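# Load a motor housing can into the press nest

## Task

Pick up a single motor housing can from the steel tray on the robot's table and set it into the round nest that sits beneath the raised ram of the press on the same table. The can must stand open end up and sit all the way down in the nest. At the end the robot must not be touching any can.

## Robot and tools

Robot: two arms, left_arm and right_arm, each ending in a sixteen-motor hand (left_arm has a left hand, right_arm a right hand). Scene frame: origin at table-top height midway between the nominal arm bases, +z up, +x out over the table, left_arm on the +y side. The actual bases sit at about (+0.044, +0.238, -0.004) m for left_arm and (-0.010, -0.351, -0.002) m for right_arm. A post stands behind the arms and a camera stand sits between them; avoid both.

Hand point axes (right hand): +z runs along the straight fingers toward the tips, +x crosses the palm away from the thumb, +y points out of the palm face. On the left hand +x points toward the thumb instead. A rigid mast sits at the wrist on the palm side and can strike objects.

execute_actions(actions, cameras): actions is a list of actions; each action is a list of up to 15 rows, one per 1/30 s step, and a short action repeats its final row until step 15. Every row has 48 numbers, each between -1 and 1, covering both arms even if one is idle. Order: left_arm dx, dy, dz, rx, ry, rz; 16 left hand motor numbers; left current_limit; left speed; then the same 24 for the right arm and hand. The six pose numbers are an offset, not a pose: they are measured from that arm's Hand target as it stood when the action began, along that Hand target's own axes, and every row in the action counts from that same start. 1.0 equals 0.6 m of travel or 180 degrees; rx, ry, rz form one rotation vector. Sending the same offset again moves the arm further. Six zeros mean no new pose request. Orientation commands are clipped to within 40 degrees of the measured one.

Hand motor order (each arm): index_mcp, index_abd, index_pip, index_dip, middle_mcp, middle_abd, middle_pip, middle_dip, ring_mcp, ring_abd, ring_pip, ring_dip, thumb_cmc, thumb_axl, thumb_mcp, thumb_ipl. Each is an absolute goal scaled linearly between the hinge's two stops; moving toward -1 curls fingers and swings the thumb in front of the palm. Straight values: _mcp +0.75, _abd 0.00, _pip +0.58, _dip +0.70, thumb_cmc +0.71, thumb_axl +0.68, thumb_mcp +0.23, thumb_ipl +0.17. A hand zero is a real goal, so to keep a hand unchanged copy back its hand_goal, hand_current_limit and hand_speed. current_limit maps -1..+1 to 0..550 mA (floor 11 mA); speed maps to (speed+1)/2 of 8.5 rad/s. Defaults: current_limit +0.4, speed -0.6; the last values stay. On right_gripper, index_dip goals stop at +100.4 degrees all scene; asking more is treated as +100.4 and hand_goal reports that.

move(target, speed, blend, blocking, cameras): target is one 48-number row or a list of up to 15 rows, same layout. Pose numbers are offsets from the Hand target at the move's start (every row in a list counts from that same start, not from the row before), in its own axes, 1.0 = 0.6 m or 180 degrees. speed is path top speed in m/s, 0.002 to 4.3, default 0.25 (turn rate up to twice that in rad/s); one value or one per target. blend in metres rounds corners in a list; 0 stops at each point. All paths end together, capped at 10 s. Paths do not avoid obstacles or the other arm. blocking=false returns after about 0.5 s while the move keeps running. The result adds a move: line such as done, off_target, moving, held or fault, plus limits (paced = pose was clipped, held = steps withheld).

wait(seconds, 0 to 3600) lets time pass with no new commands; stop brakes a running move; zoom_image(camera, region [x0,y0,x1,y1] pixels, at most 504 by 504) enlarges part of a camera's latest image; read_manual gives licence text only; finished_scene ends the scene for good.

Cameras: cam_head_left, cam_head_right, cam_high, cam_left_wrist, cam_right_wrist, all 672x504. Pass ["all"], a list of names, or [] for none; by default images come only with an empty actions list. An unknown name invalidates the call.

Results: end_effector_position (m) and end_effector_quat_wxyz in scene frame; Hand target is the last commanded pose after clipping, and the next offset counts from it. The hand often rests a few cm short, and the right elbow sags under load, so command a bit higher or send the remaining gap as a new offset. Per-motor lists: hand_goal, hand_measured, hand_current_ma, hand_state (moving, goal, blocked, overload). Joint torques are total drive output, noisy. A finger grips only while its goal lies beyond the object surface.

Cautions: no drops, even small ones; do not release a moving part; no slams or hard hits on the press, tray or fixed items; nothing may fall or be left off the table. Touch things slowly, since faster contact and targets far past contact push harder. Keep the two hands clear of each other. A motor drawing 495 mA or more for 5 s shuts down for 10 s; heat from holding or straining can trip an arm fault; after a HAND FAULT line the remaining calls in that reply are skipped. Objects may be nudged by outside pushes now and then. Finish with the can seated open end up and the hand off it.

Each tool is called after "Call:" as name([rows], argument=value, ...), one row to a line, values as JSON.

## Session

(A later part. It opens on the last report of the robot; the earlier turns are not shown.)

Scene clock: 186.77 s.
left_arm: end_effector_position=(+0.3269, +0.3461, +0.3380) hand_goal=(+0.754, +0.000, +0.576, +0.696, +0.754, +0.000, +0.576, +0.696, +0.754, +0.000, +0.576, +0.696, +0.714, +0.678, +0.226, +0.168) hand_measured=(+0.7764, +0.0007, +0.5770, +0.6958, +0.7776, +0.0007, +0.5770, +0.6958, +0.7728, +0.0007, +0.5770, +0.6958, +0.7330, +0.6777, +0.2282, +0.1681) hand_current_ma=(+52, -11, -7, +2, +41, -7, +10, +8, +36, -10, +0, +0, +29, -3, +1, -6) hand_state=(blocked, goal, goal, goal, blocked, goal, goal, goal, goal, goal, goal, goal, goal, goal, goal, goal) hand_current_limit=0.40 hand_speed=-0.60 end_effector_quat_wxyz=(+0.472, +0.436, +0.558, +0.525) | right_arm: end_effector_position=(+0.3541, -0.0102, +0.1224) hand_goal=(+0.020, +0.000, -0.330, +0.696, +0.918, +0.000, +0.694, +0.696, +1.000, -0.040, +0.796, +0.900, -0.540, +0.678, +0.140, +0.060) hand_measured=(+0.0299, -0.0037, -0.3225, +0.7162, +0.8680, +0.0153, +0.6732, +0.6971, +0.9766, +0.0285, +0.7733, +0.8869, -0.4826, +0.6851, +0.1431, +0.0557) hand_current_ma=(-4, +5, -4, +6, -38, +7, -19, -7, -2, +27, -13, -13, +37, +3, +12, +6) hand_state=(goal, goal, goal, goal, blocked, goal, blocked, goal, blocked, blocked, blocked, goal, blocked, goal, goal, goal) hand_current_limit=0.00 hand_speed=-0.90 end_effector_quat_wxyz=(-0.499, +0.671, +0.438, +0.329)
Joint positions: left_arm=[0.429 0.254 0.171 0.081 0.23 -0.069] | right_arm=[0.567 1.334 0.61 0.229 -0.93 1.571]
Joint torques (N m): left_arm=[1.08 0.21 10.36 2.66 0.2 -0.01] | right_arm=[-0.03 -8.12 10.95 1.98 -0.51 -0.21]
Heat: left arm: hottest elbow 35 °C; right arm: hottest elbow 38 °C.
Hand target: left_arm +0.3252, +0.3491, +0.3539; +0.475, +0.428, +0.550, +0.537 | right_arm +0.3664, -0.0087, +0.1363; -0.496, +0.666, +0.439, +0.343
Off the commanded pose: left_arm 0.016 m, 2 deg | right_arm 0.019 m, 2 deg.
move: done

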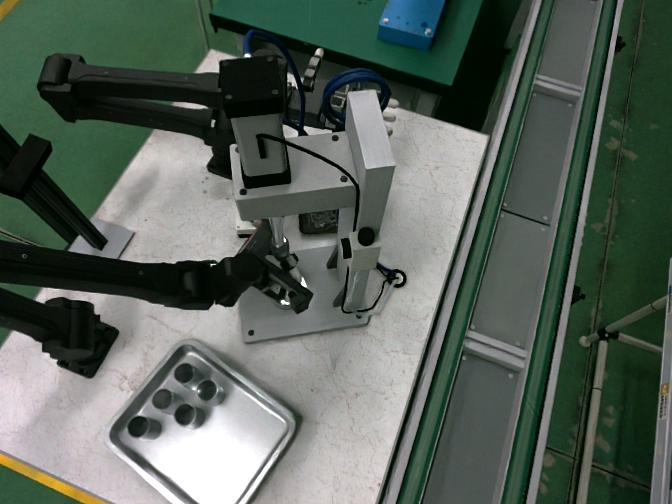

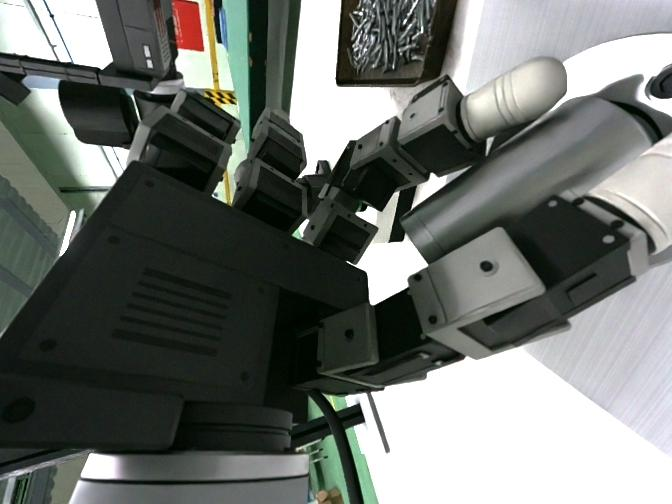

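Call:
move(target=[0,0,0,0,0,0,0.754,0,0.576,0.696,0.754,0,0.576,0.696,0.754,0,0.576,0.696,0.714,0.678,0.226,0.168,0.4,-0.6, 0,0,0,0,0,0,0.34,0,-0.13,0.696,0.918,0,0.694,0.696,1.0,-0.04,0.796,0.9,-0.54,0.678,0.36,0.06,0.1,-0.75], speed=0.03, cameras=["cam_high","cam_right_wrist"])

Call:
zoom_image(camera="cam_high", region=[250, 240, 330, 320])

Call:
zoom_image(camera="cam_right_wrist", region=[392, 30, 672, 310])

Scene clock: 188.47 s.
left_arm: end_effector_position=(+0.3269, +0.3461, +0.3380) hand_goal=(+0.754, +0.000, +0.576, +0.696, +0.754, +0.000, +0.576, +0.696, +0.754, +0.000, +0.576, +0.696, +0.714, +0.678, +0.226, +0.168) hand_measured=(+0.7764, +0.0007, +0.5770, +0.6958, +0.7776, +0.0007, +0.5770, +0.6958, +0.7728, +0.0007, +0.5770, +0.6958, +0.7343, +0.6777, +0.2282, +0.1672) hand_current_ma=(+50, -9, -9, +6, +41, -10, +8, +5, +35, -11, -3, +5, +33, -4, +1, -3) hand_state=(blocked, goal, goal, goal, blocked, goal, goal, goal, goal, goal, goal, goal, goal, goal, goal, goal) hand_current_limit=0.40 hand_speed=-0.60 end_effector_quat_wxyz=(+0.472, +0.436, +0.558, +0.525) | right_arm: end_effector_position=(+0.3542, -0.0103, +0.1224) hand_goal=(+0.340, +0.000, -0.130, +0.696, +0.918, +0.000, +0.694, +0.696, +1.000, -0.040, +0.796, +0.900, -0.540, +0.678, +0.360, +0.060) hand_measured=(+0.3217, +0.0007, -0.1339, +0.7136, +0.8680, +0.0153, +0.6719, +0.6958, +0.9754, +0.0285, +0.7733, +0.8869, -0.4826, +0.6809, +0.3420, +0.0509) hand_current_ma=(-14, +9, -11, -3, -36, +4, -19, -12, -6, +23, -10, -16, +39, -2, +2, +4) hand_state=(goal, goal, goal, goal, blocked, goal, blocked, goal, blocked, blocked, blocked, goal, blocked, goal, goal, goal) hand_current_limit=0.10 hand_speed=-0.75 end_effector_quat_wxyz=(-0.499, +0.671, +0.438, +0.329)
Joint positions: left_arm=[0.429 0.254 0.171 0.081 0.23 -0.069] | right_arm=[0.567 1.334 0.61 0.229 -0.93 1.571]
Joint torques (N m): left_arm=[1.08 0.15 10.35 2.66 0.2 -0.01] | right_arm=[0.03 -8.18 10.92 1.96 -0.51 -0.2]
Heat: left arm: hottest elbow 36 °C; right arm: hottest elbow 38 °C.
Hand target: left_arm +0.3252, +0.3491, +0.3539; +0.475, +0.428, +0.550, +0.537 | right_arm +0.3664, -0.0088, +0.1363; -0.496, +0.666, +0.439, +0.343
Off the commanded pose: left_arm 0.016 m, 2 deg | right_arm 0.019 m, 2 deg.
move: done

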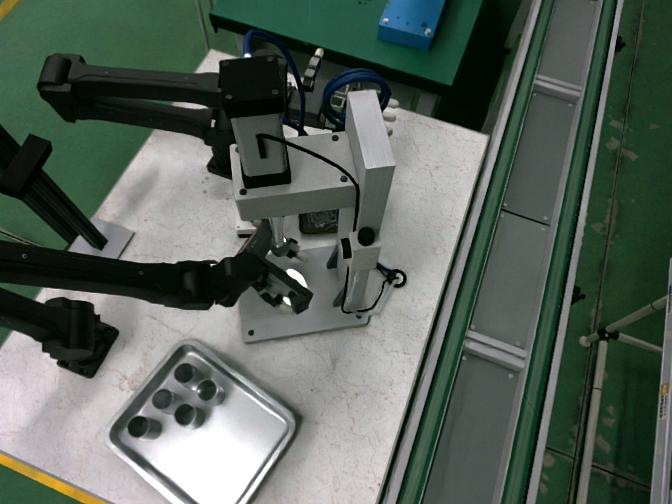

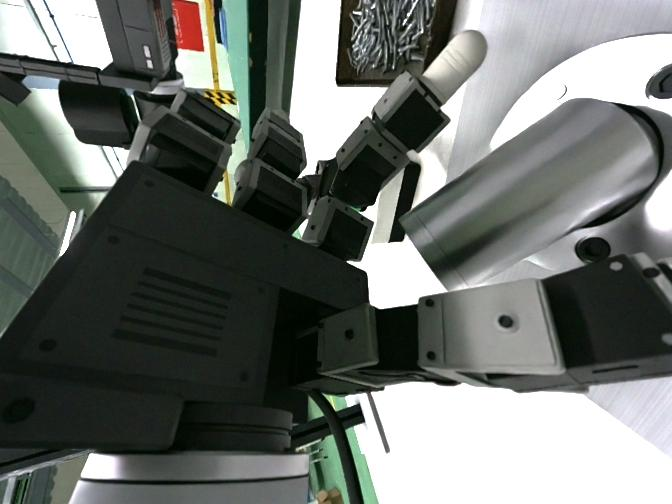

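Scaled by 6.300.

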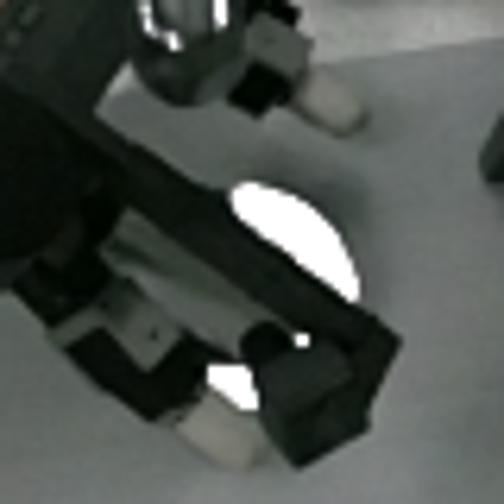

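Scaled by 1.800.

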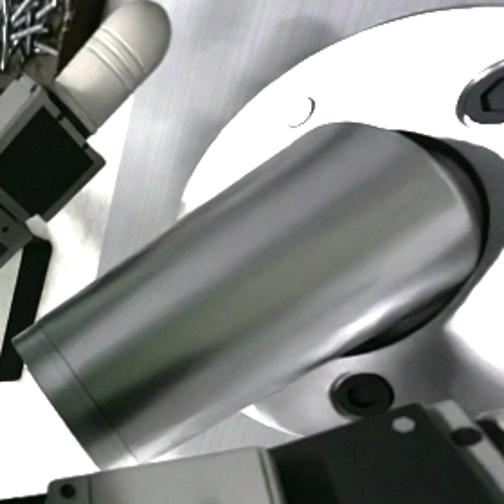

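Call:
zoom_image(camera="cam_high", region=[256, 256, 306, 306])

Scaled by 10.080.

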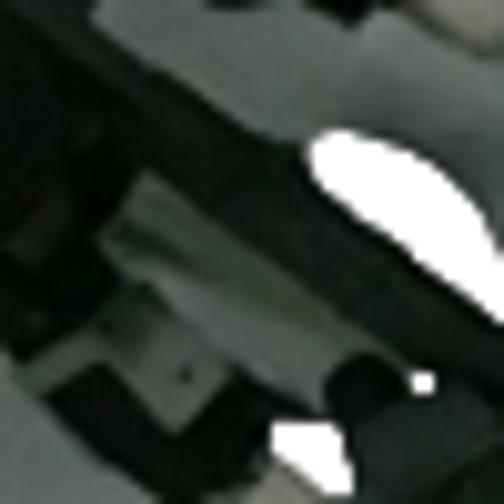

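Call:
move(target=[0,0,0,0,0,0,0.754,0,0.576,0.696,0.754,0,0.576,0.696,0.754,0,0.576,0.696,0.714,0.678,0.226,0.168,0.4,-0.6, -0.036,-0.0483,0.0025,0,0,0,0.34,0,-0.13,0.696,0.918,0,0.694,0.696,1.0,-0.04,0.796,0.9,-0.54,0.678,0.36,0.06,0.1,-0.75], speed=0.06, cameras=["cam_high","cam_right_wrist"])

Scene clock: 190.87 s.
left_arm: end_effector_position=(+0.3269, +0.3461, +0.3380) hand_goal=(+0.754, +0.000, +0.576, +0.696, +0.754, +0.000, +0.576, +0.696, +0.754, +0.000, +0.576, +0.696, +0.714, +0.678, +0.226, +0.168) hand_measured=(+0.7764, +0.0007, +0.5770, +0.6958, +0.7776, +0.0007, +0.5770, +0.6958, +0.7728, +0.0007, +0.5770, +0.6958, +0.7343, +0.6767, +0.2282, +0.1672) hand_current_ma=(+52, -8, -3, +6, +37, -7, +9, +11, +32, -9, +1, +2, +30, -5, -6, +2) hand_state=(blocked, goal, goal, goal, blocked, goal, goal, goal, goal, goal, goal, goal, goal, goal, goal, goal) hand_current_limit=0.40 hand_speed=-0.60 end_effector_quat_wxyz=(+0.472, +0.436, +0.558, +0.525) | right_arm: end_effector_position=(+0.3367, -0.0098, +0.1261) hand_goal=(+0.340, +0.000, -0.130, +0.696, +0.918, +0.000, +0.694, +0.696, +1.000, -0.040, +0.796, +0.900, -0.540, +0.678, +0.360, +0.060) hand_measured=(+0.3229, +0.0007, -0.1339, +0.7124, +0.8680, +0.0153, +0.6719, +0.6958, +0.9754, +0.0285, +0.7733, +0.8869, -0.4826, +0.6798, +0.3420, +0.0509) hand_current_ma=(-15, +7, -9, +1, -34, +7, -22, -11, -4, +23, -15, -13, +36, +4, +0, +5) hand_state=(goal, goal, goal, goal, blocked, goal, blocked, goal, blocked, blocked, blocked, goal, blocked, goal, goal, goal) hand_current_limit=0.10 hand_speed=-0.75 end_effector_quat_wxyz=(-0.493, +0.668, +0.440, +0.341)
Joint positions: left_arm=[0.429 0.254 0.171 0.081 0.23 -0.069] | right_arm=[0.604 1.284 0.561 0.266 -0.883 1.591]
Joint torques (N m): left_arm=[1.03 0.09 10.36 2.63 0.19 -0.02] | right_arm=[1.67 -8.06 7.47 3.06 -0.34 -0.01]
Heat: left arm: hottest elbow 36 °C; right arm: hottest elbow 38 °C.
Hand target: left_arm +0.3252, +0.3491, +0.3539; +0.475, +0.428, +0.550, +0.537 | right_arm +0.3314, -0.0089, +0.1272; -0.496, +0.666, +0.439, +0.343
Off the commanded pose: left_arm 0.016 m, 2 deg | right_arm 0.005 m, 0 deg.
move: done

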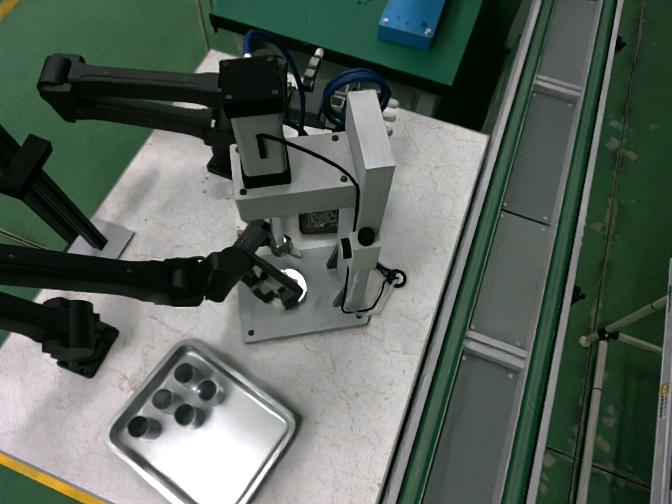

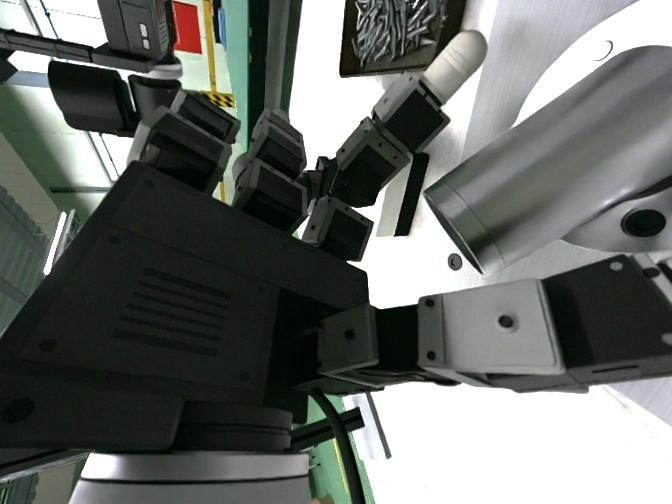

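Call:
move(target=[0,0,0,0,0,0,0.754,0,0.576,0.696,0.754,0,0.576,0.696,0.754,0,0.576,0.696,0.714,0.678,0.226,0.168,0.4,-0.6, -0.0347,-0.0495,0.0021,0,0,0,0.34,0,-0.13,0.696,0.918,0,0.694,0.696,1.0,-0.04,0.796,0.9,-0.54,0.678,0.36,0.06,0.1,-0.75], speed=0.06, cameras=["cam_high","cam_right_wrist"])

Call:
zoom_image(camera="cam_high", region=[230, 240, 310, 320])

Scene clock: 192.23 s.
left_arm: end_effector_position=(+0.3269, +0.3461, +0.3380) hand_goal=(+0.754, +0.000, +0.576, +0.696, +0.754, +0.000, +0.576, +0.696, +0.754, +0.000, +0.576, +0.696, +0.714, +0.678, +0.226, +0.168) hand_measured=(+0.7764, -0.0008, +0.5770, +0.6958, +0.7776, +0.0007, +0.5770, +0.6958, +0.7740, -0.0008, +0.5770, +0.6958, +0.7343, +0.6777, +0.2282, +0.1681) hand_current_ma=(+51, -5, -4, +7, +36, -11, +13, +8, +39, -8, +2, +8, +30, -6, -3, +0) hand_state=(blocked, goal, goal, goal, blocked, goal, goal, goal, goal, goal, goal, goal, goal, goal, goal, goal) hand_current_limit=0.40 hand_speed=-0.60 end_effector_quat_wxyz=(+0.472, +0.436, +0.558, +0.525) | right_arm: end_effector_position=(+0.3017, -0.0097, +0.1183) hand_goal=(+0.340, +0.000, -0.130, +0.696, +0.918, +0.000, +0.694, +0.696, +1.000, -0.040, +0.796, +0.900, -0.540, +0.678, +0.360, +0.060) hand_measured=(+0.3217, +0.0007, -0.1352, +0.7136, +0.8680, +0.0153, +0.6732, +0.6958, +0.9766, +0.0285, +0.7733, +0.8869, -0.4826, +0.6798, +0.3430, +0.0509) hand_current_ma=(-15, +6, -11, -4, -33, +5, -20, -11, -2, +23, -15, -17, +36, +1, +1, +4) hand_state=(goal, goal, goal, goal, blocked, goal, blocked, goal, blocked, blocked, blocked, goal, blocked, goal, goal, goal) hand_current_limit=0.10 hand_speed=-0.75 end_effector_quat_wxyz=(-0.493, +0.669, +0.440, +0.342)
Joint positions: left_arm=[0.429 0.254 0.171 0.081 0.23 -0.069] | right_arm=[0.671 1.224 0.477 0.321 -0.821 1.633]
Joint torques (N m): left_arm=[0.97 0.21 10.35 2.67 0.2 -0.02] | right_arm=[1.85 -6.77 7.35 3.15 -0.29 -0.01]
Heat: left arm: hottest elbow 36 °C; right arm: hottest elbow 38 °C.
Hand target: left_arm +0.3252, +0.3491, +0.3539; +0.475, +0.428, +0.550, +0.537 | right_arm +0.2961, -0.0092, +0.1189; -0.496, +0.666, +0.439, +0.343
Off the commanded pose: left_arm 0.016 m, 2 deg | right_arm 0.006 m, 1 deg.
move: done

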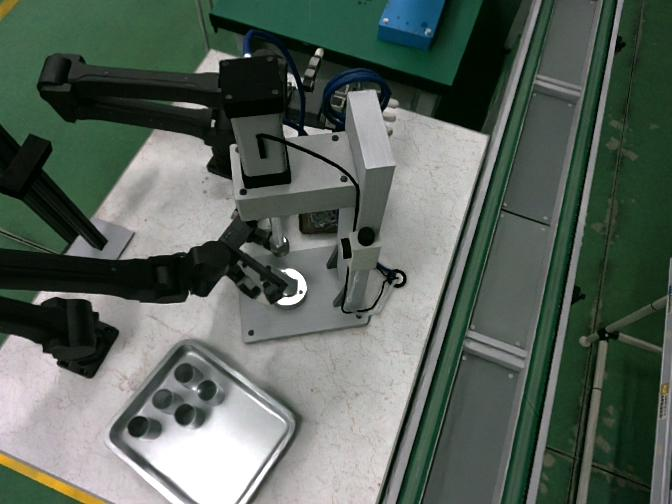

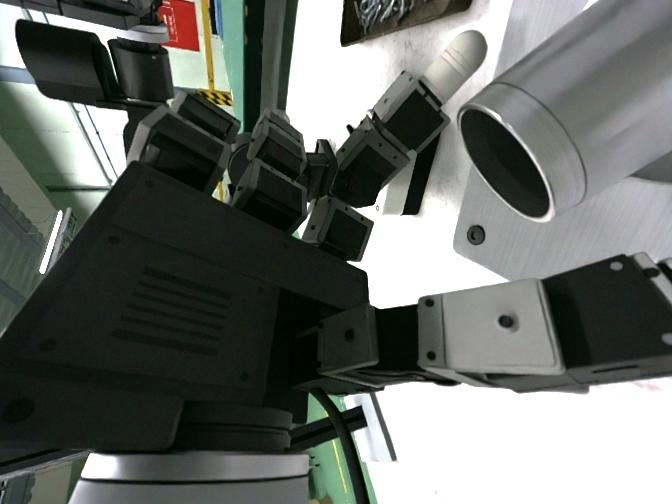

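Scaled by 6.300.

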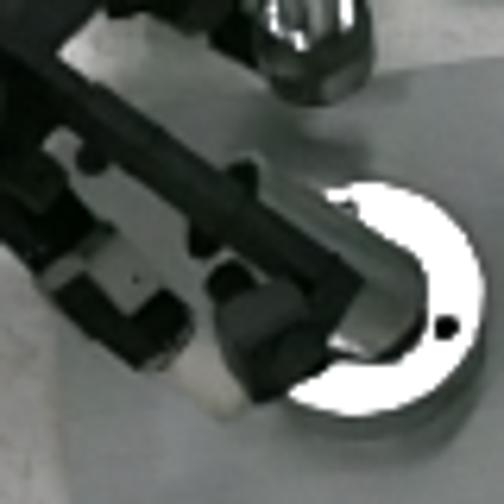

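Call:
move(target=[0,0,0,0,0,0,0.754,0,0.576,0.696,0.754,0,0.576,0.696,0.754,0,0.576,0.696,0.714,0.678,0.226,0.168,0.4,-0.6, -0.005,-0.0048,-0.0098,0,0,0,0.2,0,-0.18,0.696,0.918,0,0.694,0.696,1.0,-0.04,0.796,0.9,-0.54,0.678,0.18,0.06,0.1,-0.85], speed=0.04, cameras=["cam_high","cam_right_wrist"])

Call:
zoom_image(camera="cam_high", region=[230, 240, 310, 320])

Scene clock: 193.40 s.
left_arm: end_effector_position=(+0.3269, +0.3461, +0.3380) hand_goal=(+0.754, +0.000, +0.576, +0.696, +0.754, +0.000, +0.576, +0.696, +0.754, +0.000, +0.576, +0.696, +0.714, +0.678, +0.226, +0.168) hand_measured=(+0.7764, +0.0007, +0.5770, +0.6958, +0.7776, -0.0008, +0.5770, +0.6958, +0.7740, +0.0007, +0.5770, +0.6958, +0.7330, +0.6767, +0.2282, +0.1672) hand_current_ma=(+47, -2, -9, +11, +39, -11, +7, +8, +29, -4, +0, +3, +32, -3, -6, -2) hand_state=(blocked, goal, goal, goal, blocked, goal, goal, goal, goal, goal, goal, goal, goal, goal, goal, goal) hand_current_limit=0.40 hand_speed=-0.60 end_effector_quat_wxyz=(+0.472, +0.436, +0.558, +0.525) | right_arm: end_effector_position=(+0.2969, -0.0136, +0.1198) hand_goal=(+0.200, +0.000, -0.180, +0.696, +0.918, +0.000, +0.694, +0.696, +1.000, -0.040, +0.796, +0.900, -0.540, +0.678, +0.180, +0.060) hand_measured=(+0.2035, +0.0007, -0.1621, +0.7124, +0.8680, +0.0153, +0.6719, +0.6958, +0.9766, +0.0285, +0.7733, +0.8869, -0.4826, +0.6851, +0.1826, +0.0509) hand_current_ma=(-6, +2, +2, -3, -37, +10, -17, -4, -3, +23, -9, -15, +40, +5, +8, +3) hand_state=(goal, goal, goal, goal, blocked, goal, blocked, goal, blocked, blocked, blocked, goal, blocked, goal, goal, goal) hand_current_limit=0.10 hand_speed=-0.85 end_effector_quat_wxyz=(-0.493, +0.667, +0.440, +0.344)
Joint positions: left_arm=[0.429 0.254 0.171 0.081 0.23 -0.069] | right_arm=[0.671 1.201 0.461 0.322 -0.821 1.634]
Joint torques (N m): left_arm=[1.03 0.21 10.36 2.61 0.2 -0.01] | right_arm=[1.08 -6.59 7.42 2.78 -0.56 -0.06]
Heat: left arm: hottest elbow 36 °C; right arm: hottest elbow 38 °C.
Hand target: left_arm +0.3252, +0.3491, +0.3539; +0.475, +0.428, +0.550, +0.537 | right_arm +0.2921, -0.0153, +0.1188; -0.496, +0.666, +0.439, +0.343
Off the commanded pose: left_arm 0.016 m, 2 deg | right_arm 0.005 m, 0 deg.
move: done

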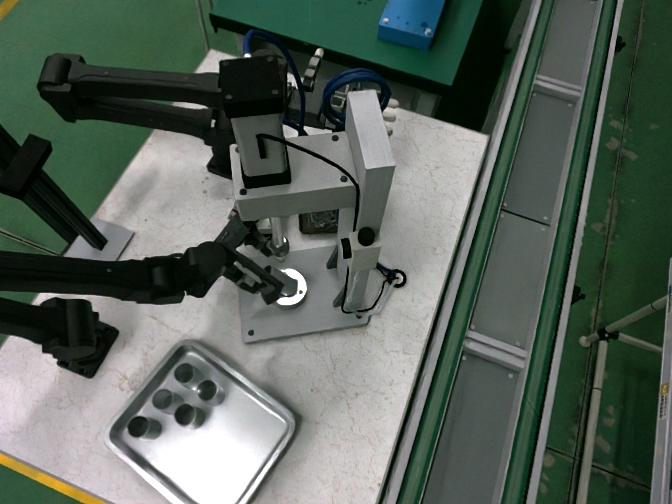

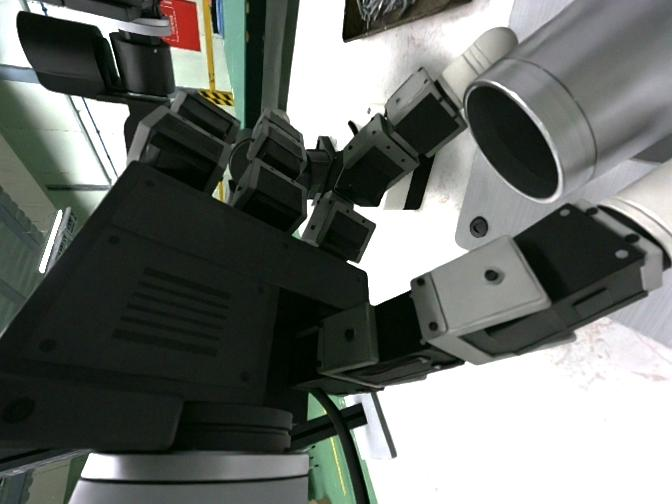

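Scaled by 6.300.

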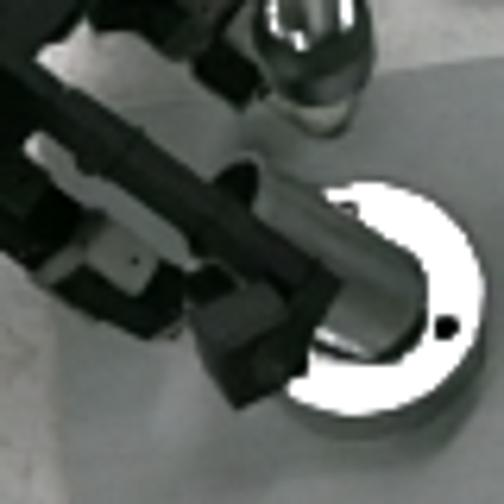

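Call:
move(target=[0,0,0,0,0,0,0.754,0,0.576,0.696,0.754,0,0.576,0.696,0.754,0,0.576,0.696,0.714,0.678,0.226,0.168,0.4,-0.6, 0,0,0,0,0,0,0.04,0,-0.27,0.696,0.918,0,0.694,0.696,1.0,-0.04,0.796,0.9,-0.54,0.678,0.14,0.06,0.0,-0.88], speed=0.04, cameras=["cam_high","cam_right_wrist"])

Call:
zoom_image(camera="cam_high", region=[230, 240, 310, 320])

Scene clock: 194.30 s.
left_arm: end_effector_position=(+0.3269, +0.3461, +0.3380) hand_goal=(+0.754, +0.000, +0.576, +0.696, +0.754, +0.000, +0.576, +0.696, +0.754, +0.000, +0.576, +0.696, +0.714, +0.678, +0.226, +0.168) hand_measured=(+0.7764, +0.0007, +0.5770, +0.6958, +0.7776, +0.0007, +0.5770, +0.6971, +0.7740, +0.0007, +0.5770, +0.6958, +0.7343, +0.6767, +0.2282, +0.1681) hand_current_ma=(+51, -6, -13, +6, +43, -3, +10, +6, +26, -7, +8, +5, +33, +1, -3, +1) hand_state=(blocked, goal, goal, goal, blocked, goal, goal, goal, goal, goal, goal, goal, goal, goal, goal, goal) hand_current_limit=0.40 hand_speed=-0.60 end_effector_quat_wxyz=(+0.472, +0.436, +0.558, +0.525) | right_arm: end_effector_position=(+0.2969, -0.0136, +0.1198) hand_goal=(+0.040, +0.000, -0.270, +0.696, +0.918, +0.000, +0.694, +0.696, +1.000, -0.040, +0.796, +0.900, -0.540, +0.678, +0.140, +0.060) hand_measured=(+0.0516, +0.0007, -0.2507, +0.7136, +0.8680, +0.0153, +0.6719, +0.6971, +0.9754, +0.0285, +0.7733, +0.8869, -0.4826, +0.6841, +0.1441, +0.0509) hand_current_ma=(-5, +3, +1, -1, -35, +8, -19, -10, +1, +23, -15, -17, +39, +3, +13, +8) hand_state=(goal, goal, goal, goal, blocked, goal, blocked, goal, blocked, blocked, blocked, goal, blocked, goal, goal, goal) hand_current_limit=0.00 hand_speed=-0.88 end_effector_quat_wxyz=(-0.493, +0.667, +0.440, +0.344)
Joint positions: left_arm=[0.429 0.254 0.171 0.081 0.23 -0.069] | right_arm=[0.671 1.201 0.461 0.322 -0.821 1.634]
Joint torques (N m): left_arm=[1.03 0.09 10.39 2.66 0.19 -0.01] | right_arm=[1.08 -6.48 7.39 2.8 -0.55 -0.07]
Heat: left arm: hottest elbow 36 °C; right arm: hottest elbow 38 °C.
Hand target: left_arm +0.3252, +0.3491, +0.3539; +0.475, +0.428, +0.550, +0.537 | right_arm +0.2921, -0.0153, +0.1188; -0.496, +0.666, +0.439, +0.343
Off the commanded pose: left_arm 0.016 m, 2 deg | right_arm 0.005 m, 0 deg.
move: done

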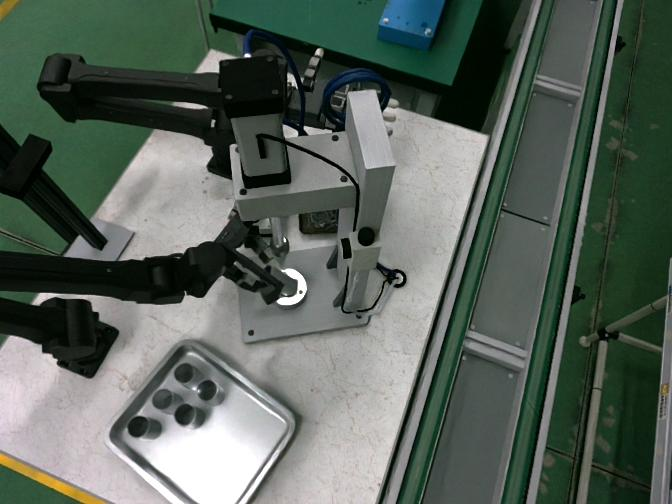

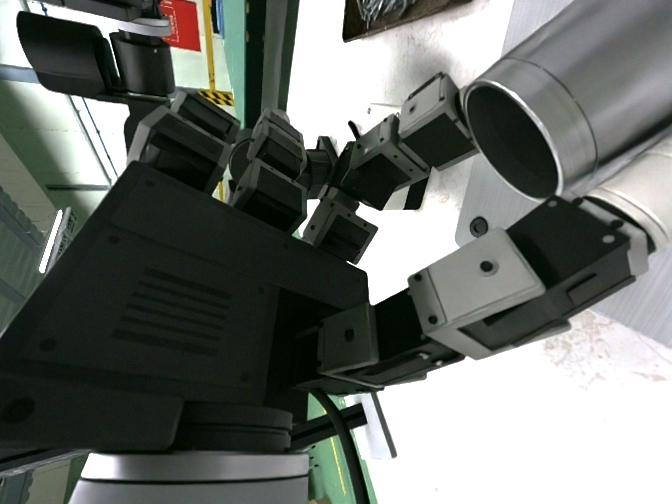

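Scaled by 6.300.

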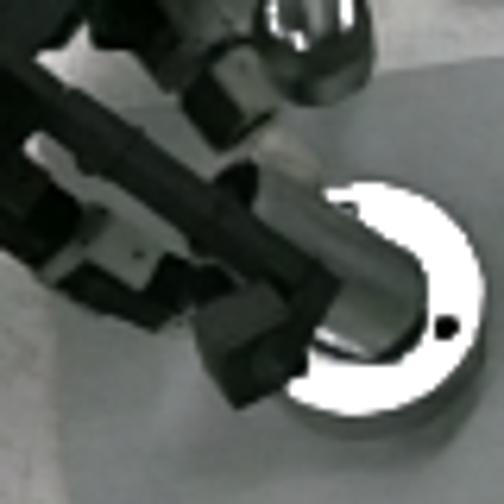

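Call:
move(target=[0,0,0,0,0,0,0.754,0,0.576,0.696,0.754,0,0.576,0.696,0.754,0,0.576,0.696,0.714,0.678,0.226,0.168,0.4,-0.6, 0,0,0,0,0,0,-0.1,0,-0.35,0.68,0.918,0,0.694,0.696,1.0,-0.04,0.796,0.9,-0.54,0.678,0.04,0.06,0.05,-0.88], speed=0.04, cameras=["cam_high","cam_right_wrist"])

Call:
zoom_image(camera="cam_high", region=[230, 240, 310, 320])

Scene clock: 194.93 s.
left_arm: end_effector_position=(+0.3269, +0.3461, +0.3380) hand_goal=(+0.754, +0.000, +0.576, +0.696, +0.754, +0.000, +0.576, +0.696, +0.754, +0.000, +0.576, +0.696, +0.714, +0.678, +0.226, +0.168) hand_measured=(+0.7764, -0.0008, +0.5770, +0.6958, +0.7776, +0.0007, +0.5770, +0.6958, +0.7740, +0.0007, +0.5770, +0.6958, +0.7343, +0.6777, +0.2282, +0.1672) hand_current_ma=(+50, -9, -8, +4, +38, -12, +4, +9, +38, -14, +3, +1, +32, -4, -11, -2) hand_state=(blocked, goal, goal, goal, blocked, goal, goal, goal, goal, goal, goal, goal, goal, goal, goal, goal) hand_current_limit=0.40 hand_speed=-0.60 end_effector_quat_wxyz=(+0.472, +0.436, +0.558, +0.525) | right_arm: end_effector_position=(+0.2969, -0.0135, +0.1200) hand_goal=(-0.100, +0.000, -0.350, +0.680, +0.918, +0.000, +0.694, +0.696, +1.000, -0.040, +0.796, +0.900, -0.540, +0.678, +0.040, +0.060) hand_measured=(+0.0516, +0.0021, -0.2532, +0.7098, +0.8680, +0.0153, +0.6732, +0.6958, +0.9766, +0.0285, +0.7733, +0.8869, -0.4826, +0.6830, +0.1262, +0.0662) hand_current_ma=(+102, +9, +53, +4, -40, +7, -16, -5, -2, +21, -14, -15, +38, +2, +77, +11) hand_state=(blocked, goal, blocked, blocked, blocked, goal, blocked, goal, blocked, blocked, blocked, goal, blocked, goal, blocked, goal) hand_current_limit=0.05 hand_speed=-0.88 end_effector_quat_wxyz=(-0.493, +0.667, +0.440, +0.344)
Joint positions: left_arm=[0.429 0.254 0.171 0.081 0.23 -0.069] | right_arm=[0.671 1.201 0.461 0.322 -0.821 1.634]
Joint torques (N m): left_arm=[0.91 -0.03 10.37 2.62 0.2 -0.02] | right_arm=[1.14 -6.36 7.42 2.78 -0.56 -0.07]
Heat: left arm: hottest elbow 36 °C; right arm: hottest elbow 37 °C.
Hand target: left_arm +0.3252, +0.3491, +0.3539; +0.475, +0.428, +0.550, +0.537 | right_arm +0.2921, -0.0153, +0.1188; -0.496, +0.666, +0.439, +0.343
Off the commanded pose: left_arm 0.016 m, 2 deg | right_arm 0.005 m, 0 deg.
move: done

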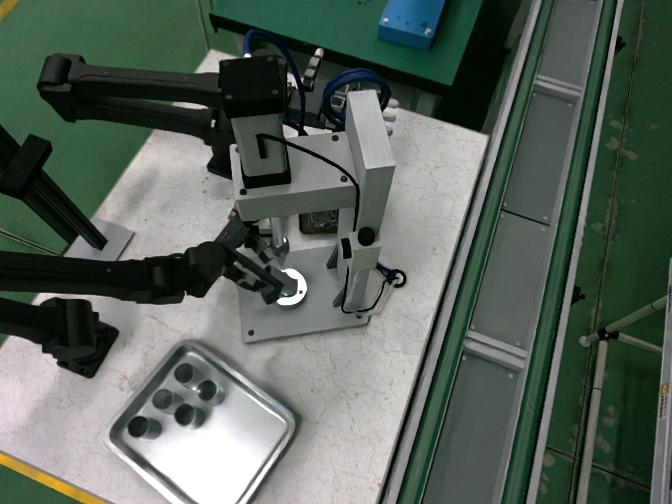

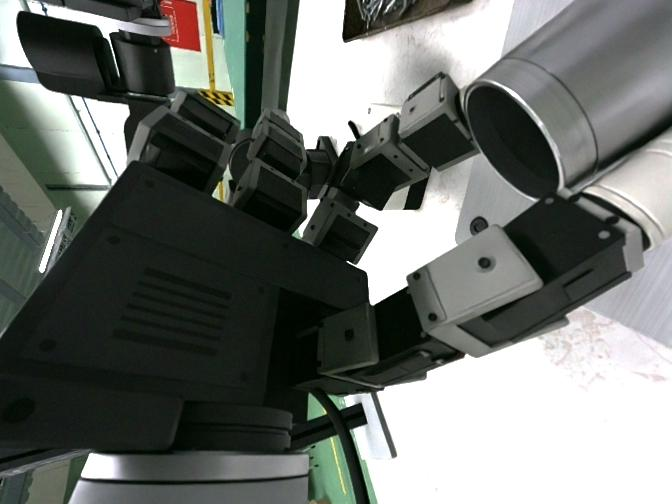

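Scaled by 6.300.

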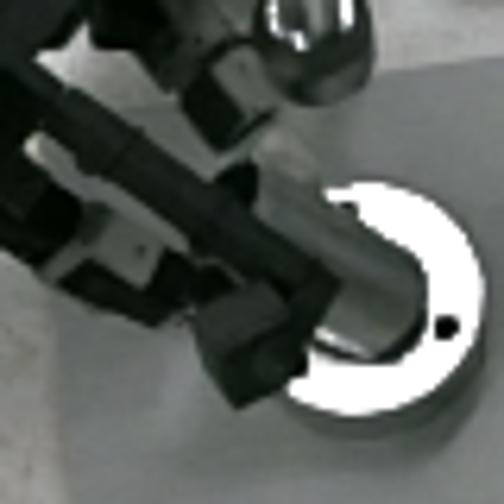

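Call:
zoom_image(camera="cam_high", region=[256, 254, 310, 308])

Scaled by 9.333.

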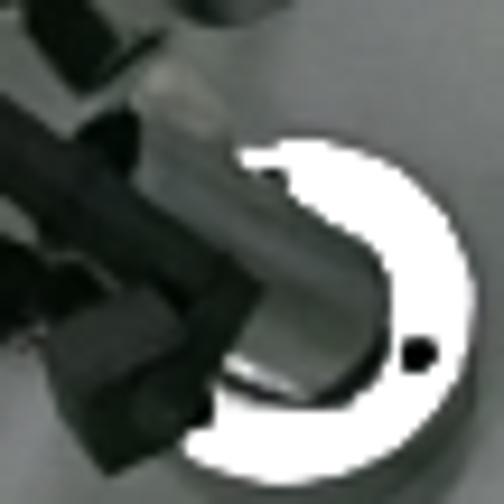

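Call:
zoom_image(camera="cam_high", region=[120, 355, 230, 445])

Scaled by 4.582.

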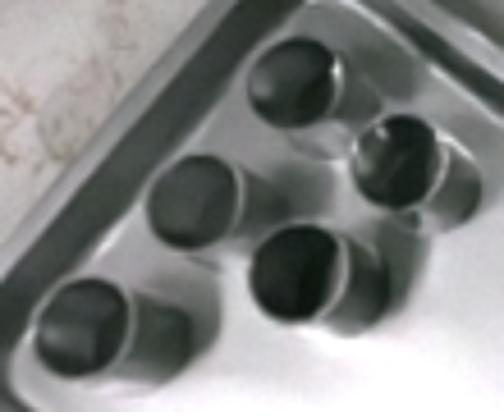

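Call:
move(target=[0,0,0,0,0,0,0.754,0,0.576,0.696,0.754,0,0.576,0.696,0.754,0,0.576,0.696,0.714,0.678,0.226,0.168,0.4,-0.6, 0.0272,0.0103,0.0015,0,0,0,-0.14,0,-0.37,0.67,0.918,0,0.694,0.696,1.0,-0.04,0.796,0.9,-0.54,0.678,0.02,0.06,0.05,-0.88], speed=0.04)

Scene clock: 197.63 s.
left_arm: end_effector_position=(+0.3269, +0.3461, +0.3380) hand_goal=(+0.754, +0.000, +0.576, +0.696, +0.754, +0.000, +0.576, +0.696, +0.754, +0.000, +0.576, +0.696, +0.714, +0.678, +0.226, +0.168) hand_measured=(+0.7764, -0.0008, +0.5770, +0.6971, +0.7776, +0.0007, +0.5770, +0.6958, +0.7728, -0.0008, +0.5770, +0.6958, +0.7330, +0.6777, +0.2282, +0.1681) hand_current_ma=(+50, -9, -10, +8, +38, -7, +13, +8, +31, -6, +0, +13, +37, -5, -10, -7) hand_state=(blocked, goal, goal, goal, blocked, goal, goal, goal, goal, goal, goal, goal, goal, goal, goal, goal) hand_current_limit=0.40 hand_speed=-0.60 end_effector_quat_wxyz=(+0.472, +0.436, +0.558, +0.525) | right_arm: end_effector_position=(+0.2919, -0.0152, +0.1135) hand_goal=(-0.140, +0.000, -0.370, +0.670, +0.918, +0.000, +0.694, +0.696, +1.000, -0.040, +0.796, +0.900, -0.540, +0.678, +0.020, +0.060) hand_measured=(+0.0311, +0.0021, -0.2584, +0.7098, +0.8680, +0.0153, +0.6732, +0.6958, +0.9766, +0.0285, +0.7746, +0.8869, -0.4964, +0.6798, +0.1084, +0.0747) hand_current_ma=(+120, +10, +60, +14, -37, +10, -18, -2, -4, +26, -12, -14, +29, +4, +78, +17) hand_state=(blocked, goal, blocked, blocked, blocked, goal, blocked, goal, blocked, blocked, blocked, goal, blocked, goal, blocked, goal) hand_current_limit=0.05 hand_speed=-0.88 end_effector_quat_wxyz=(-0.496, +0.673, +0.440, +0.329)
Joint positions: left_arm=[0.429 0.254 0.171 0.081 0.23 -0.069] | right_arm=[0.671 1.201 0.461 0.29 -0.833 1.634]
Joint torques (N m): left_arm=[1.03 0.15 10.33 2.65 0.18 -0.01] | right_arm=[-0.03 -6.3 11.25 2.06 -0.6 -0.14]
Heat: left arm: hottest elbow 36 °C; right arm: hottest elbow 37 °C.
Hand target: left_arm +0.3252, +0.3491, +0.3539; +0.475, +0.428, +0.550, +0.537 | right_arm +0.3040, -0.0112, +0.1309; -0.496, +0.666, +0.439, +0.343
Off the commanded pose: left_arm 0.016 m, 2 deg | right_arm 0.022 m, 2 deg.
move: off_target (right_arm)

Call:
move(target=[0,0,0,0,0,0,0.754,0,0.576,0.696,0.754,0,0.576,0.696,0.754,0,0.576,0.696,0.714,0.678,0.226,0.168,0.4,-0.6, 0.0256,0.0072,0.0013,0,0,0,-0.14,0,-0.37,0.67,0.918,0,0.694,0.696,1.0,-0.04,0.796,0.9,-0.54,0.678,0.02,0.06,0.05,-0.88], speed=0.04, cameras=["cam_high","cam_right_wrist"])

Call:
zoom_image(camera="cam_high", region=[250, 248, 310, 308])

Scene clock: 198.67 s.
left_arm: end_effector_position=(+0.3269, +0.3461, +0.3380) hand_goal=(+0.754, +0.000, +0.576, +0.696, +0.754, +0.000, +0.576, +0.696, +0.754, +0.000, +0.576, +0.696, +0.714, +0.678, +0.226, +0.168) hand_measured=(+0.7764, -0.0008, +0.5770, +0.6958, +0.7776, -0.0008, +0.5770, +0.6958, +0.7728, +0.0007, +0.5770, +0.6958, +0.7343, +0.6777, +0.2282, +0.1681) hand_current_ma=(+52, -9, -12, +4, +44, -7, +11, +11, +34, -10, +5, +2, +33, +0, -5, -1) hand_state=(blocked, goal, goal, goal, blocked, goal, goal, goal, goal, goal, goal, goal, goal, goal, goal, goal) hand_current_limit=0.40 hand_speed=-0.60 end_effector_quat_wxyz=(+0.472, +0.436, +0.558, +0.525) | right_arm: end_effector_position=(+0.2919, -0.0176, +0.1115) hand_goal=(-0.140, +0.000, -0.370, +0.670, +0.918, +0.000, +0.694, +0.696, +1.000, -0.040, +0.796, +0.900, -0.540, +0.678, +0.020, +0.060) hand_measured=(+0.0058, +0.0109, -0.2853, +0.7098, +0.8680, +0.0153, +0.6719, +0.6958, +0.9766, +0.0285, +0.7733, +0.8869, -0.4964, +0.6851, +0.0609, +0.0747) hand_current_ma=(+94, +11, +41, +13, -37, +9, -17, -7, -4, +22, -10, -15, +27, +2, +34, +16) hand_state=(blocked, goal, blocked, blocked, blocked, goal, blocked, goal, blocked, blocked, blocked, goal, blocked, goal, blocked, goal) hand_current_limit=0.05 hand_speed=-0.88 end_effector_quat_wxyz=(-0.496, +0.682, +0.435, +0.315)
Joint positions: left_arm=[0.429 0.254 0.171 0.081 0.23 -0.069] | right_arm=[0.662 1.198 0.475 0.238 -0.843 1.634]
Joint torques (N m): left_arm=[1.14 0.03 10.37 2.65 0.19 0] | right_arm=[-0.32 -6.59 13.52 2.17 -0.55 -0.21]
Heat: left arm: hottest elbow 36 °C; right arm: hottest elbow 37 °C.
Hand target: left_arm +0.3252, +0.3491, +0.3539; +0.475, +0.428, +0.550, +0.537 | right_arm +0.3140, -0.0072, +0.1429; -0.496, +0.666, +0.439, +0.343
Off the commanded pose: left_arm 0.016 m, 2 deg | right_arm 0.040 m, 4 deg.
move: off_target (right_arm)

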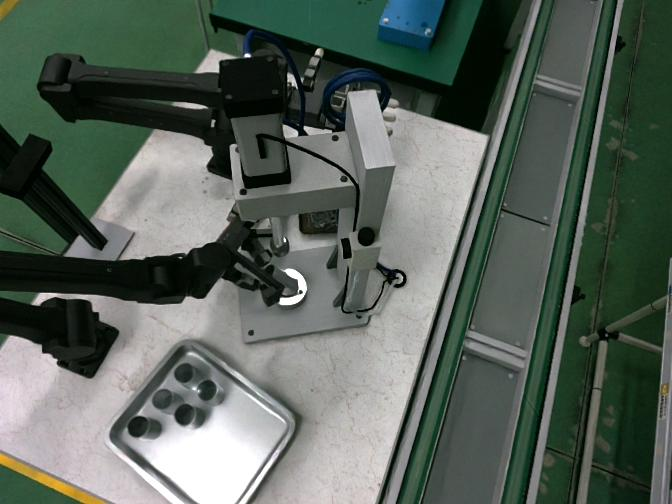

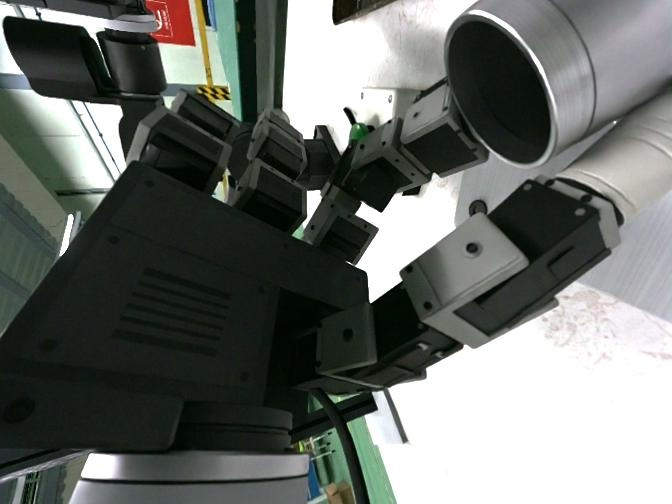

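Scaled by 8.400.

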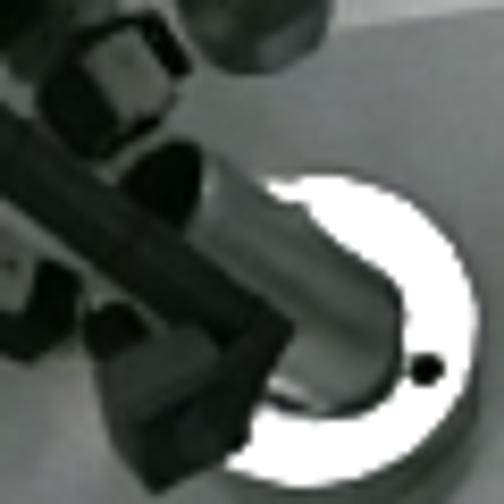

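Call:
move(target=[0,0,0,0,0,0,0.754,0,0.576,0.696,0.754,0,0.576,0.696,0.754,0,0.576,0.696,0.714,0.678,0.226,0.168,0.4,-0.6, 0.0166,0.0111,0.0025,0,0,0,-0.01,0,-0.29,0.7,0.918,0,0.694,0.696,1.0,-0.04,0.796,0.9,-0.54,0.678,0.05,0.07,0.05,-0.88], speed=0.04, cameras=["cam_high","cam_right_wrist"])

Call:
zoom_image(camera="cam_high", region=[250, 248, 310, 308])

Scene clock: 199.77 s.
left_arm: end_effector_position=(+0.3269, +0.3461, +0.3380) hand_goal=(+0.754, +0.000, +0.576, +0.696, +0.754, +0.000, +0.576, +0.696, +0.754, +0.000, +0.576, +0.696, +0.714, +0.678, +0.226, +0.168) hand_measured=(+0.7764, -0.0008, +0.5770, +0.6958, +0.7776, +0.0007, +0.5770, +0.6958, +0.7728, -0.0008, +0.5770, +0.6958, +0.7343, +0.6767, +0.2282, +0.1681) hand_current_ma=(+56, -7, -9, +5, +44, -12, +22, +15, +32, -7, +2, +5, +26, -1, -3, -6) hand_state=(blocked, goal, goal, goal, blocked, goal, goal, goal, goal, goal, goal, goal, goal, goal, goal, goal) hand_current_limit=0.40 hand_speed=-0.60 end_effector_quat_wxyz=(+0.472, +0.436, +0.558, +0.525) | right_arm: end_effector_position=(+0.3029, -0.0152, +0.1235) hand_goal=(-0.010, +0.000, -0.290, +0.700, +0.918, +0.000, +0.694, +0.696, +1.000, -0.040, +0.796, +0.900, -0.540, +0.678, +0.050, +0.070) hand_measured=(+0.0058, +0.0139, -0.2853, +0.7060, +0.8680, +0.0153, +0.6719, +0.6958, +0.9766, +0.0285, +0.7733, +0.8869, -0.4964, +0.6841, +0.0629, +0.0757) hand_current_ma=(-2, +13, -8, -9, -41, +7, -16, -6, -6, +24, -11, -16, +29, +5, +13, +11) hand_state=(goal, goal, goal, goal, blocked, goal, blocked, goal, blocked, blocked, blocked, goal, blocked, goal, goal, goal) hand_current_limit=0.05 hand_speed=-0.88 end_effector_quat_wxyz=(-0.497, +0.680, +0.433, +0.320)
Joint positions: left_arm=[0.429 0.254 0.171 0.081 0.23 -0.069] | right_arm=[0.648 1.198 0.508 0.216 -0.852 1.634]
Joint torques (N m): left_arm=[1.08 0.09 10.36 2.61 0.2 0] | right_arm=[0.03 -5.19 13.75 2.14 -0.62 -0.28]
Heat: left arm: hottest elbow 36 °C; right arm: hottest elbow 37 °C.
Hand target: left_arm +0.3252, +0.3491, +0.3539; +0.475, +0.428, +0.550, +0.537 | right_arm +0.3239, -0.0042, +0.1490; -0.496, +0.666, +0.439, +0.343
Off the commanded pose: left_arm 0.016 m, 2 deg | right_arm 0.035 m, 3 deg.
move: off_target (right_arm)

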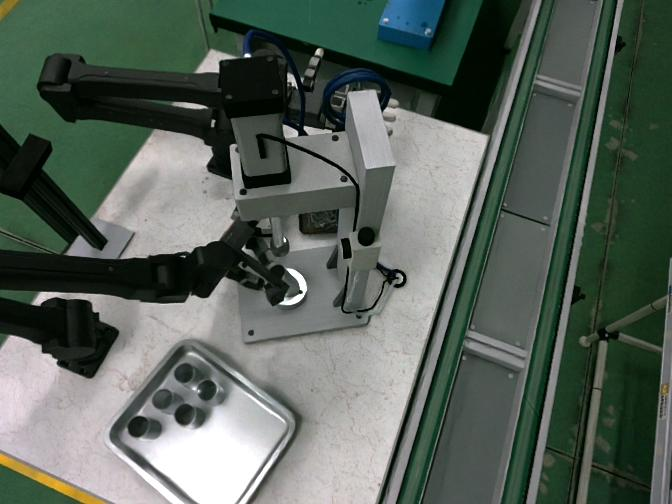

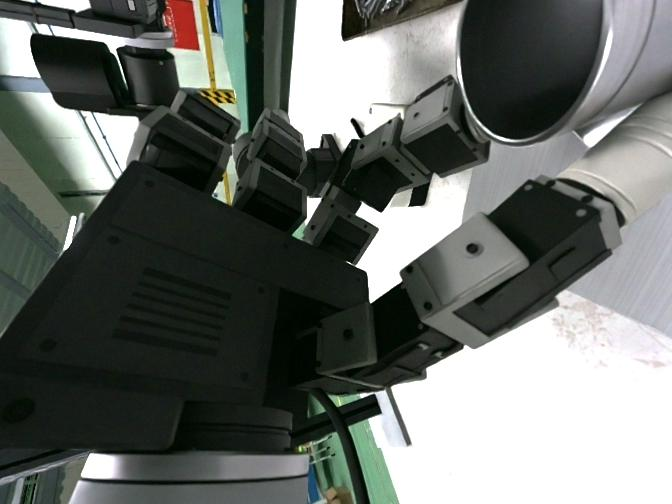

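Scaled by 8.400.

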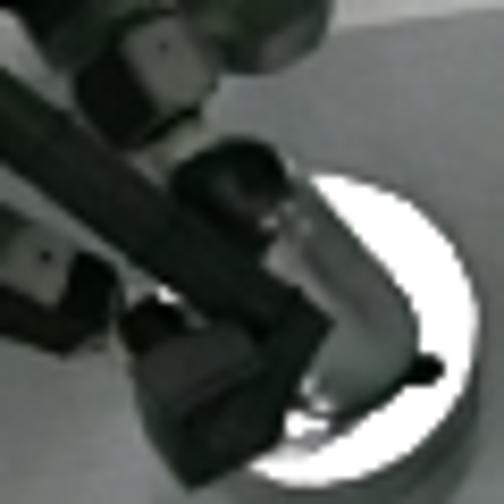

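Call:
move(target=[0,0,0,0,0,0,0.754,0,0.576,0.696,0.754,0,0.576,0.696,0.754,0,0.576,0.696,0.714,0.678,0.226,0.168,0.4,-0.6, 0.0,0.0218,-0.004,0,0,0,-0.01,0,-0.29,0.7,0.918,0,0.694,0.696,1.0,-0.04,0.796,0.9,-0.54,0.678,0.05,0.07,0.05,-0.88], speed=0.04, cameras=["cam_high","cam_right_wrist","cam_head_left"])

Call:
zoom_image(camera="cam_high", region=[250, 248, 310, 308])

Call:
zoom_image(camera="cam_right_wrist", region=[412, 0, 672, 260])

Scene clock: 200.87 s.
left_arm: end_effector_position=(+0.3269, +0.3461, +0.3380) hand_goal=(+0.754, +0.000, +0.576, +0.696, +0.754, +0.000, +0.576, +0.696, +0.754, +0.000, +0.576, +0.696, +0.714, +0.678, +0.226, +0.168) hand_measured=(+0.7764, -0.0008, +0.5770, +0.6958, +0.7776, +0.0007, +0.5770, +0.6958, +0.7728, +0.0007, +0.5770, +0.6958, +0.7330, +0.6767, +0.2282, +0.1681) hand_current_ma=(+51, -10, -4, +5, +41, -12, +11, +13, +31, -8, -1, -3, +27, -2, -6, -2) hand_state=(blocked, goal, goal, goal, blocked, goal, goal, goal, goal, goal, goal, goal, goal, goal, goal, goal) hand_current_limit=0.40 hand_speed=-0.60 end_effector_quat_wxyz=(+0.472, +0.436, +0.558, +0.525) | right_arm: end_effector_position=(+0.3137, -0.0163, +0.1246) hand_goal=(-0.010, +0.000, -0.290, +0.700, +0.918, +0.000, +0.694, +0.696, +1.000, -0.040, +0.796, +0.900, -0.540, +0.678, +0.050, +0.070) hand_measured=(+0.0070, +0.0139, -0.2866, +0.7060, +0.8680, +0.0153, +0.6732, +0.6958, +0.9766, +0.0285, +0.7733, +0.8869, -0.4964, +0.6851, +0.0540, +0.0747) hand_current_ma=(-1, +12, -9, -9, -36, +8, -18, -5, -2, +25, -16, -13, +31, +1, +11, +11) hand_state=(goal, goal, goal, goal, blocked, goal, blocked, goal, blocked, blocked, blocked, goal, blocked, goal, goal, goal) hand_current_limit=0.05 hand_speed=-0.88 end_effector_quat_wxyz=(-0.500, +0.676, +0.435, +0.322)
Joint positions: left_arm=[0.429 0.254 0.171 0.081 0.23 -0.069] | right_arm=[0.62 1.222 0.527 0.216 -0.884 1.616]
Joint torques (N m): left_arm=[1.08 0.15 10.39 2.67 0.18 -0.01] | right_arm=[-0.26 -4.95 13.41 2.21 -0.49 -0.29]
Heat: left arm: hottest elbow 36 °C; right arm: hottest elbow 37 °C.
Hand target: left_arm +0.3252, +0.3491, +0.3539; +0.475, +0.428, +0.550, +0.537 | right_arm +0.3359, -0.0081, +0.1448; -0.496, +0.666, +0.439, +0.343
Off the commanded pose: left_arm 0.016 m, 2 deg | right_arm 0.031 m, 3 deg.
move: off_target (right_arm)
Images, in order (width x height): cam_head_left 672x504, cam_high 672x504, cam_right_wrist 672x504.

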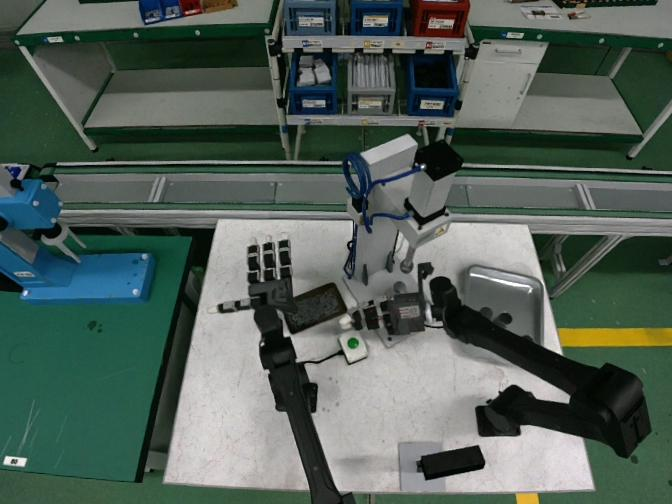

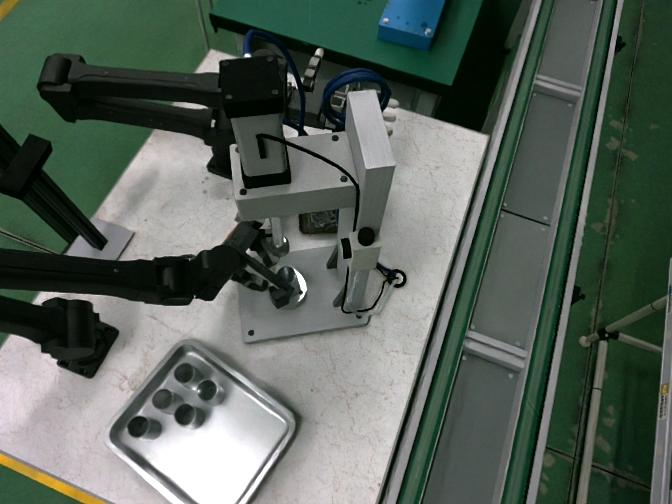

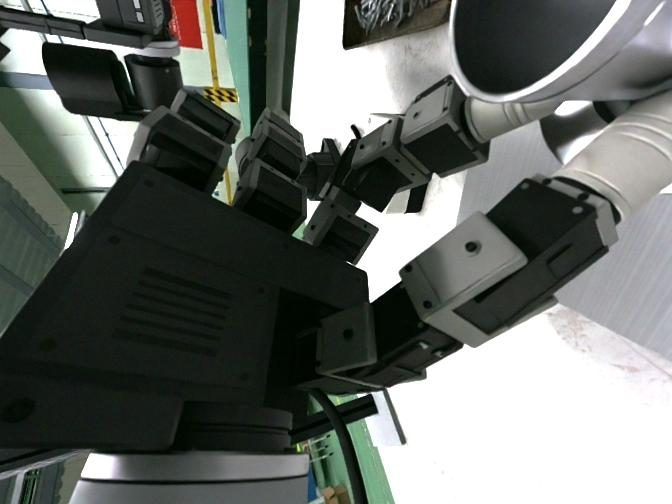

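Scaled by 8.400.

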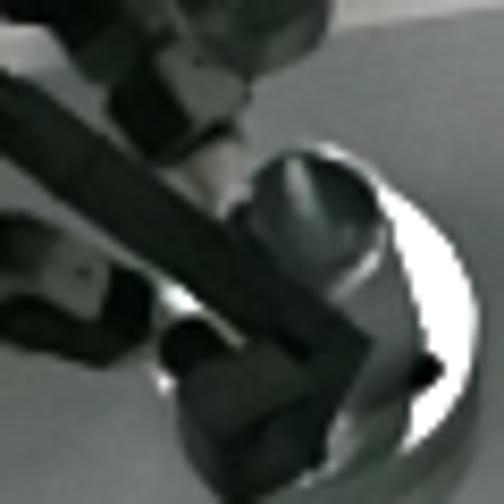

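Scaled by 1.938.

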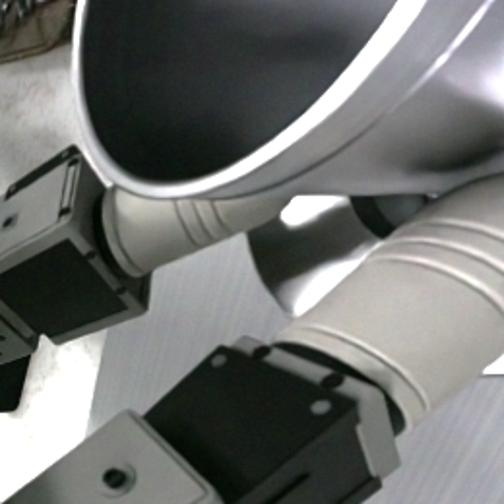

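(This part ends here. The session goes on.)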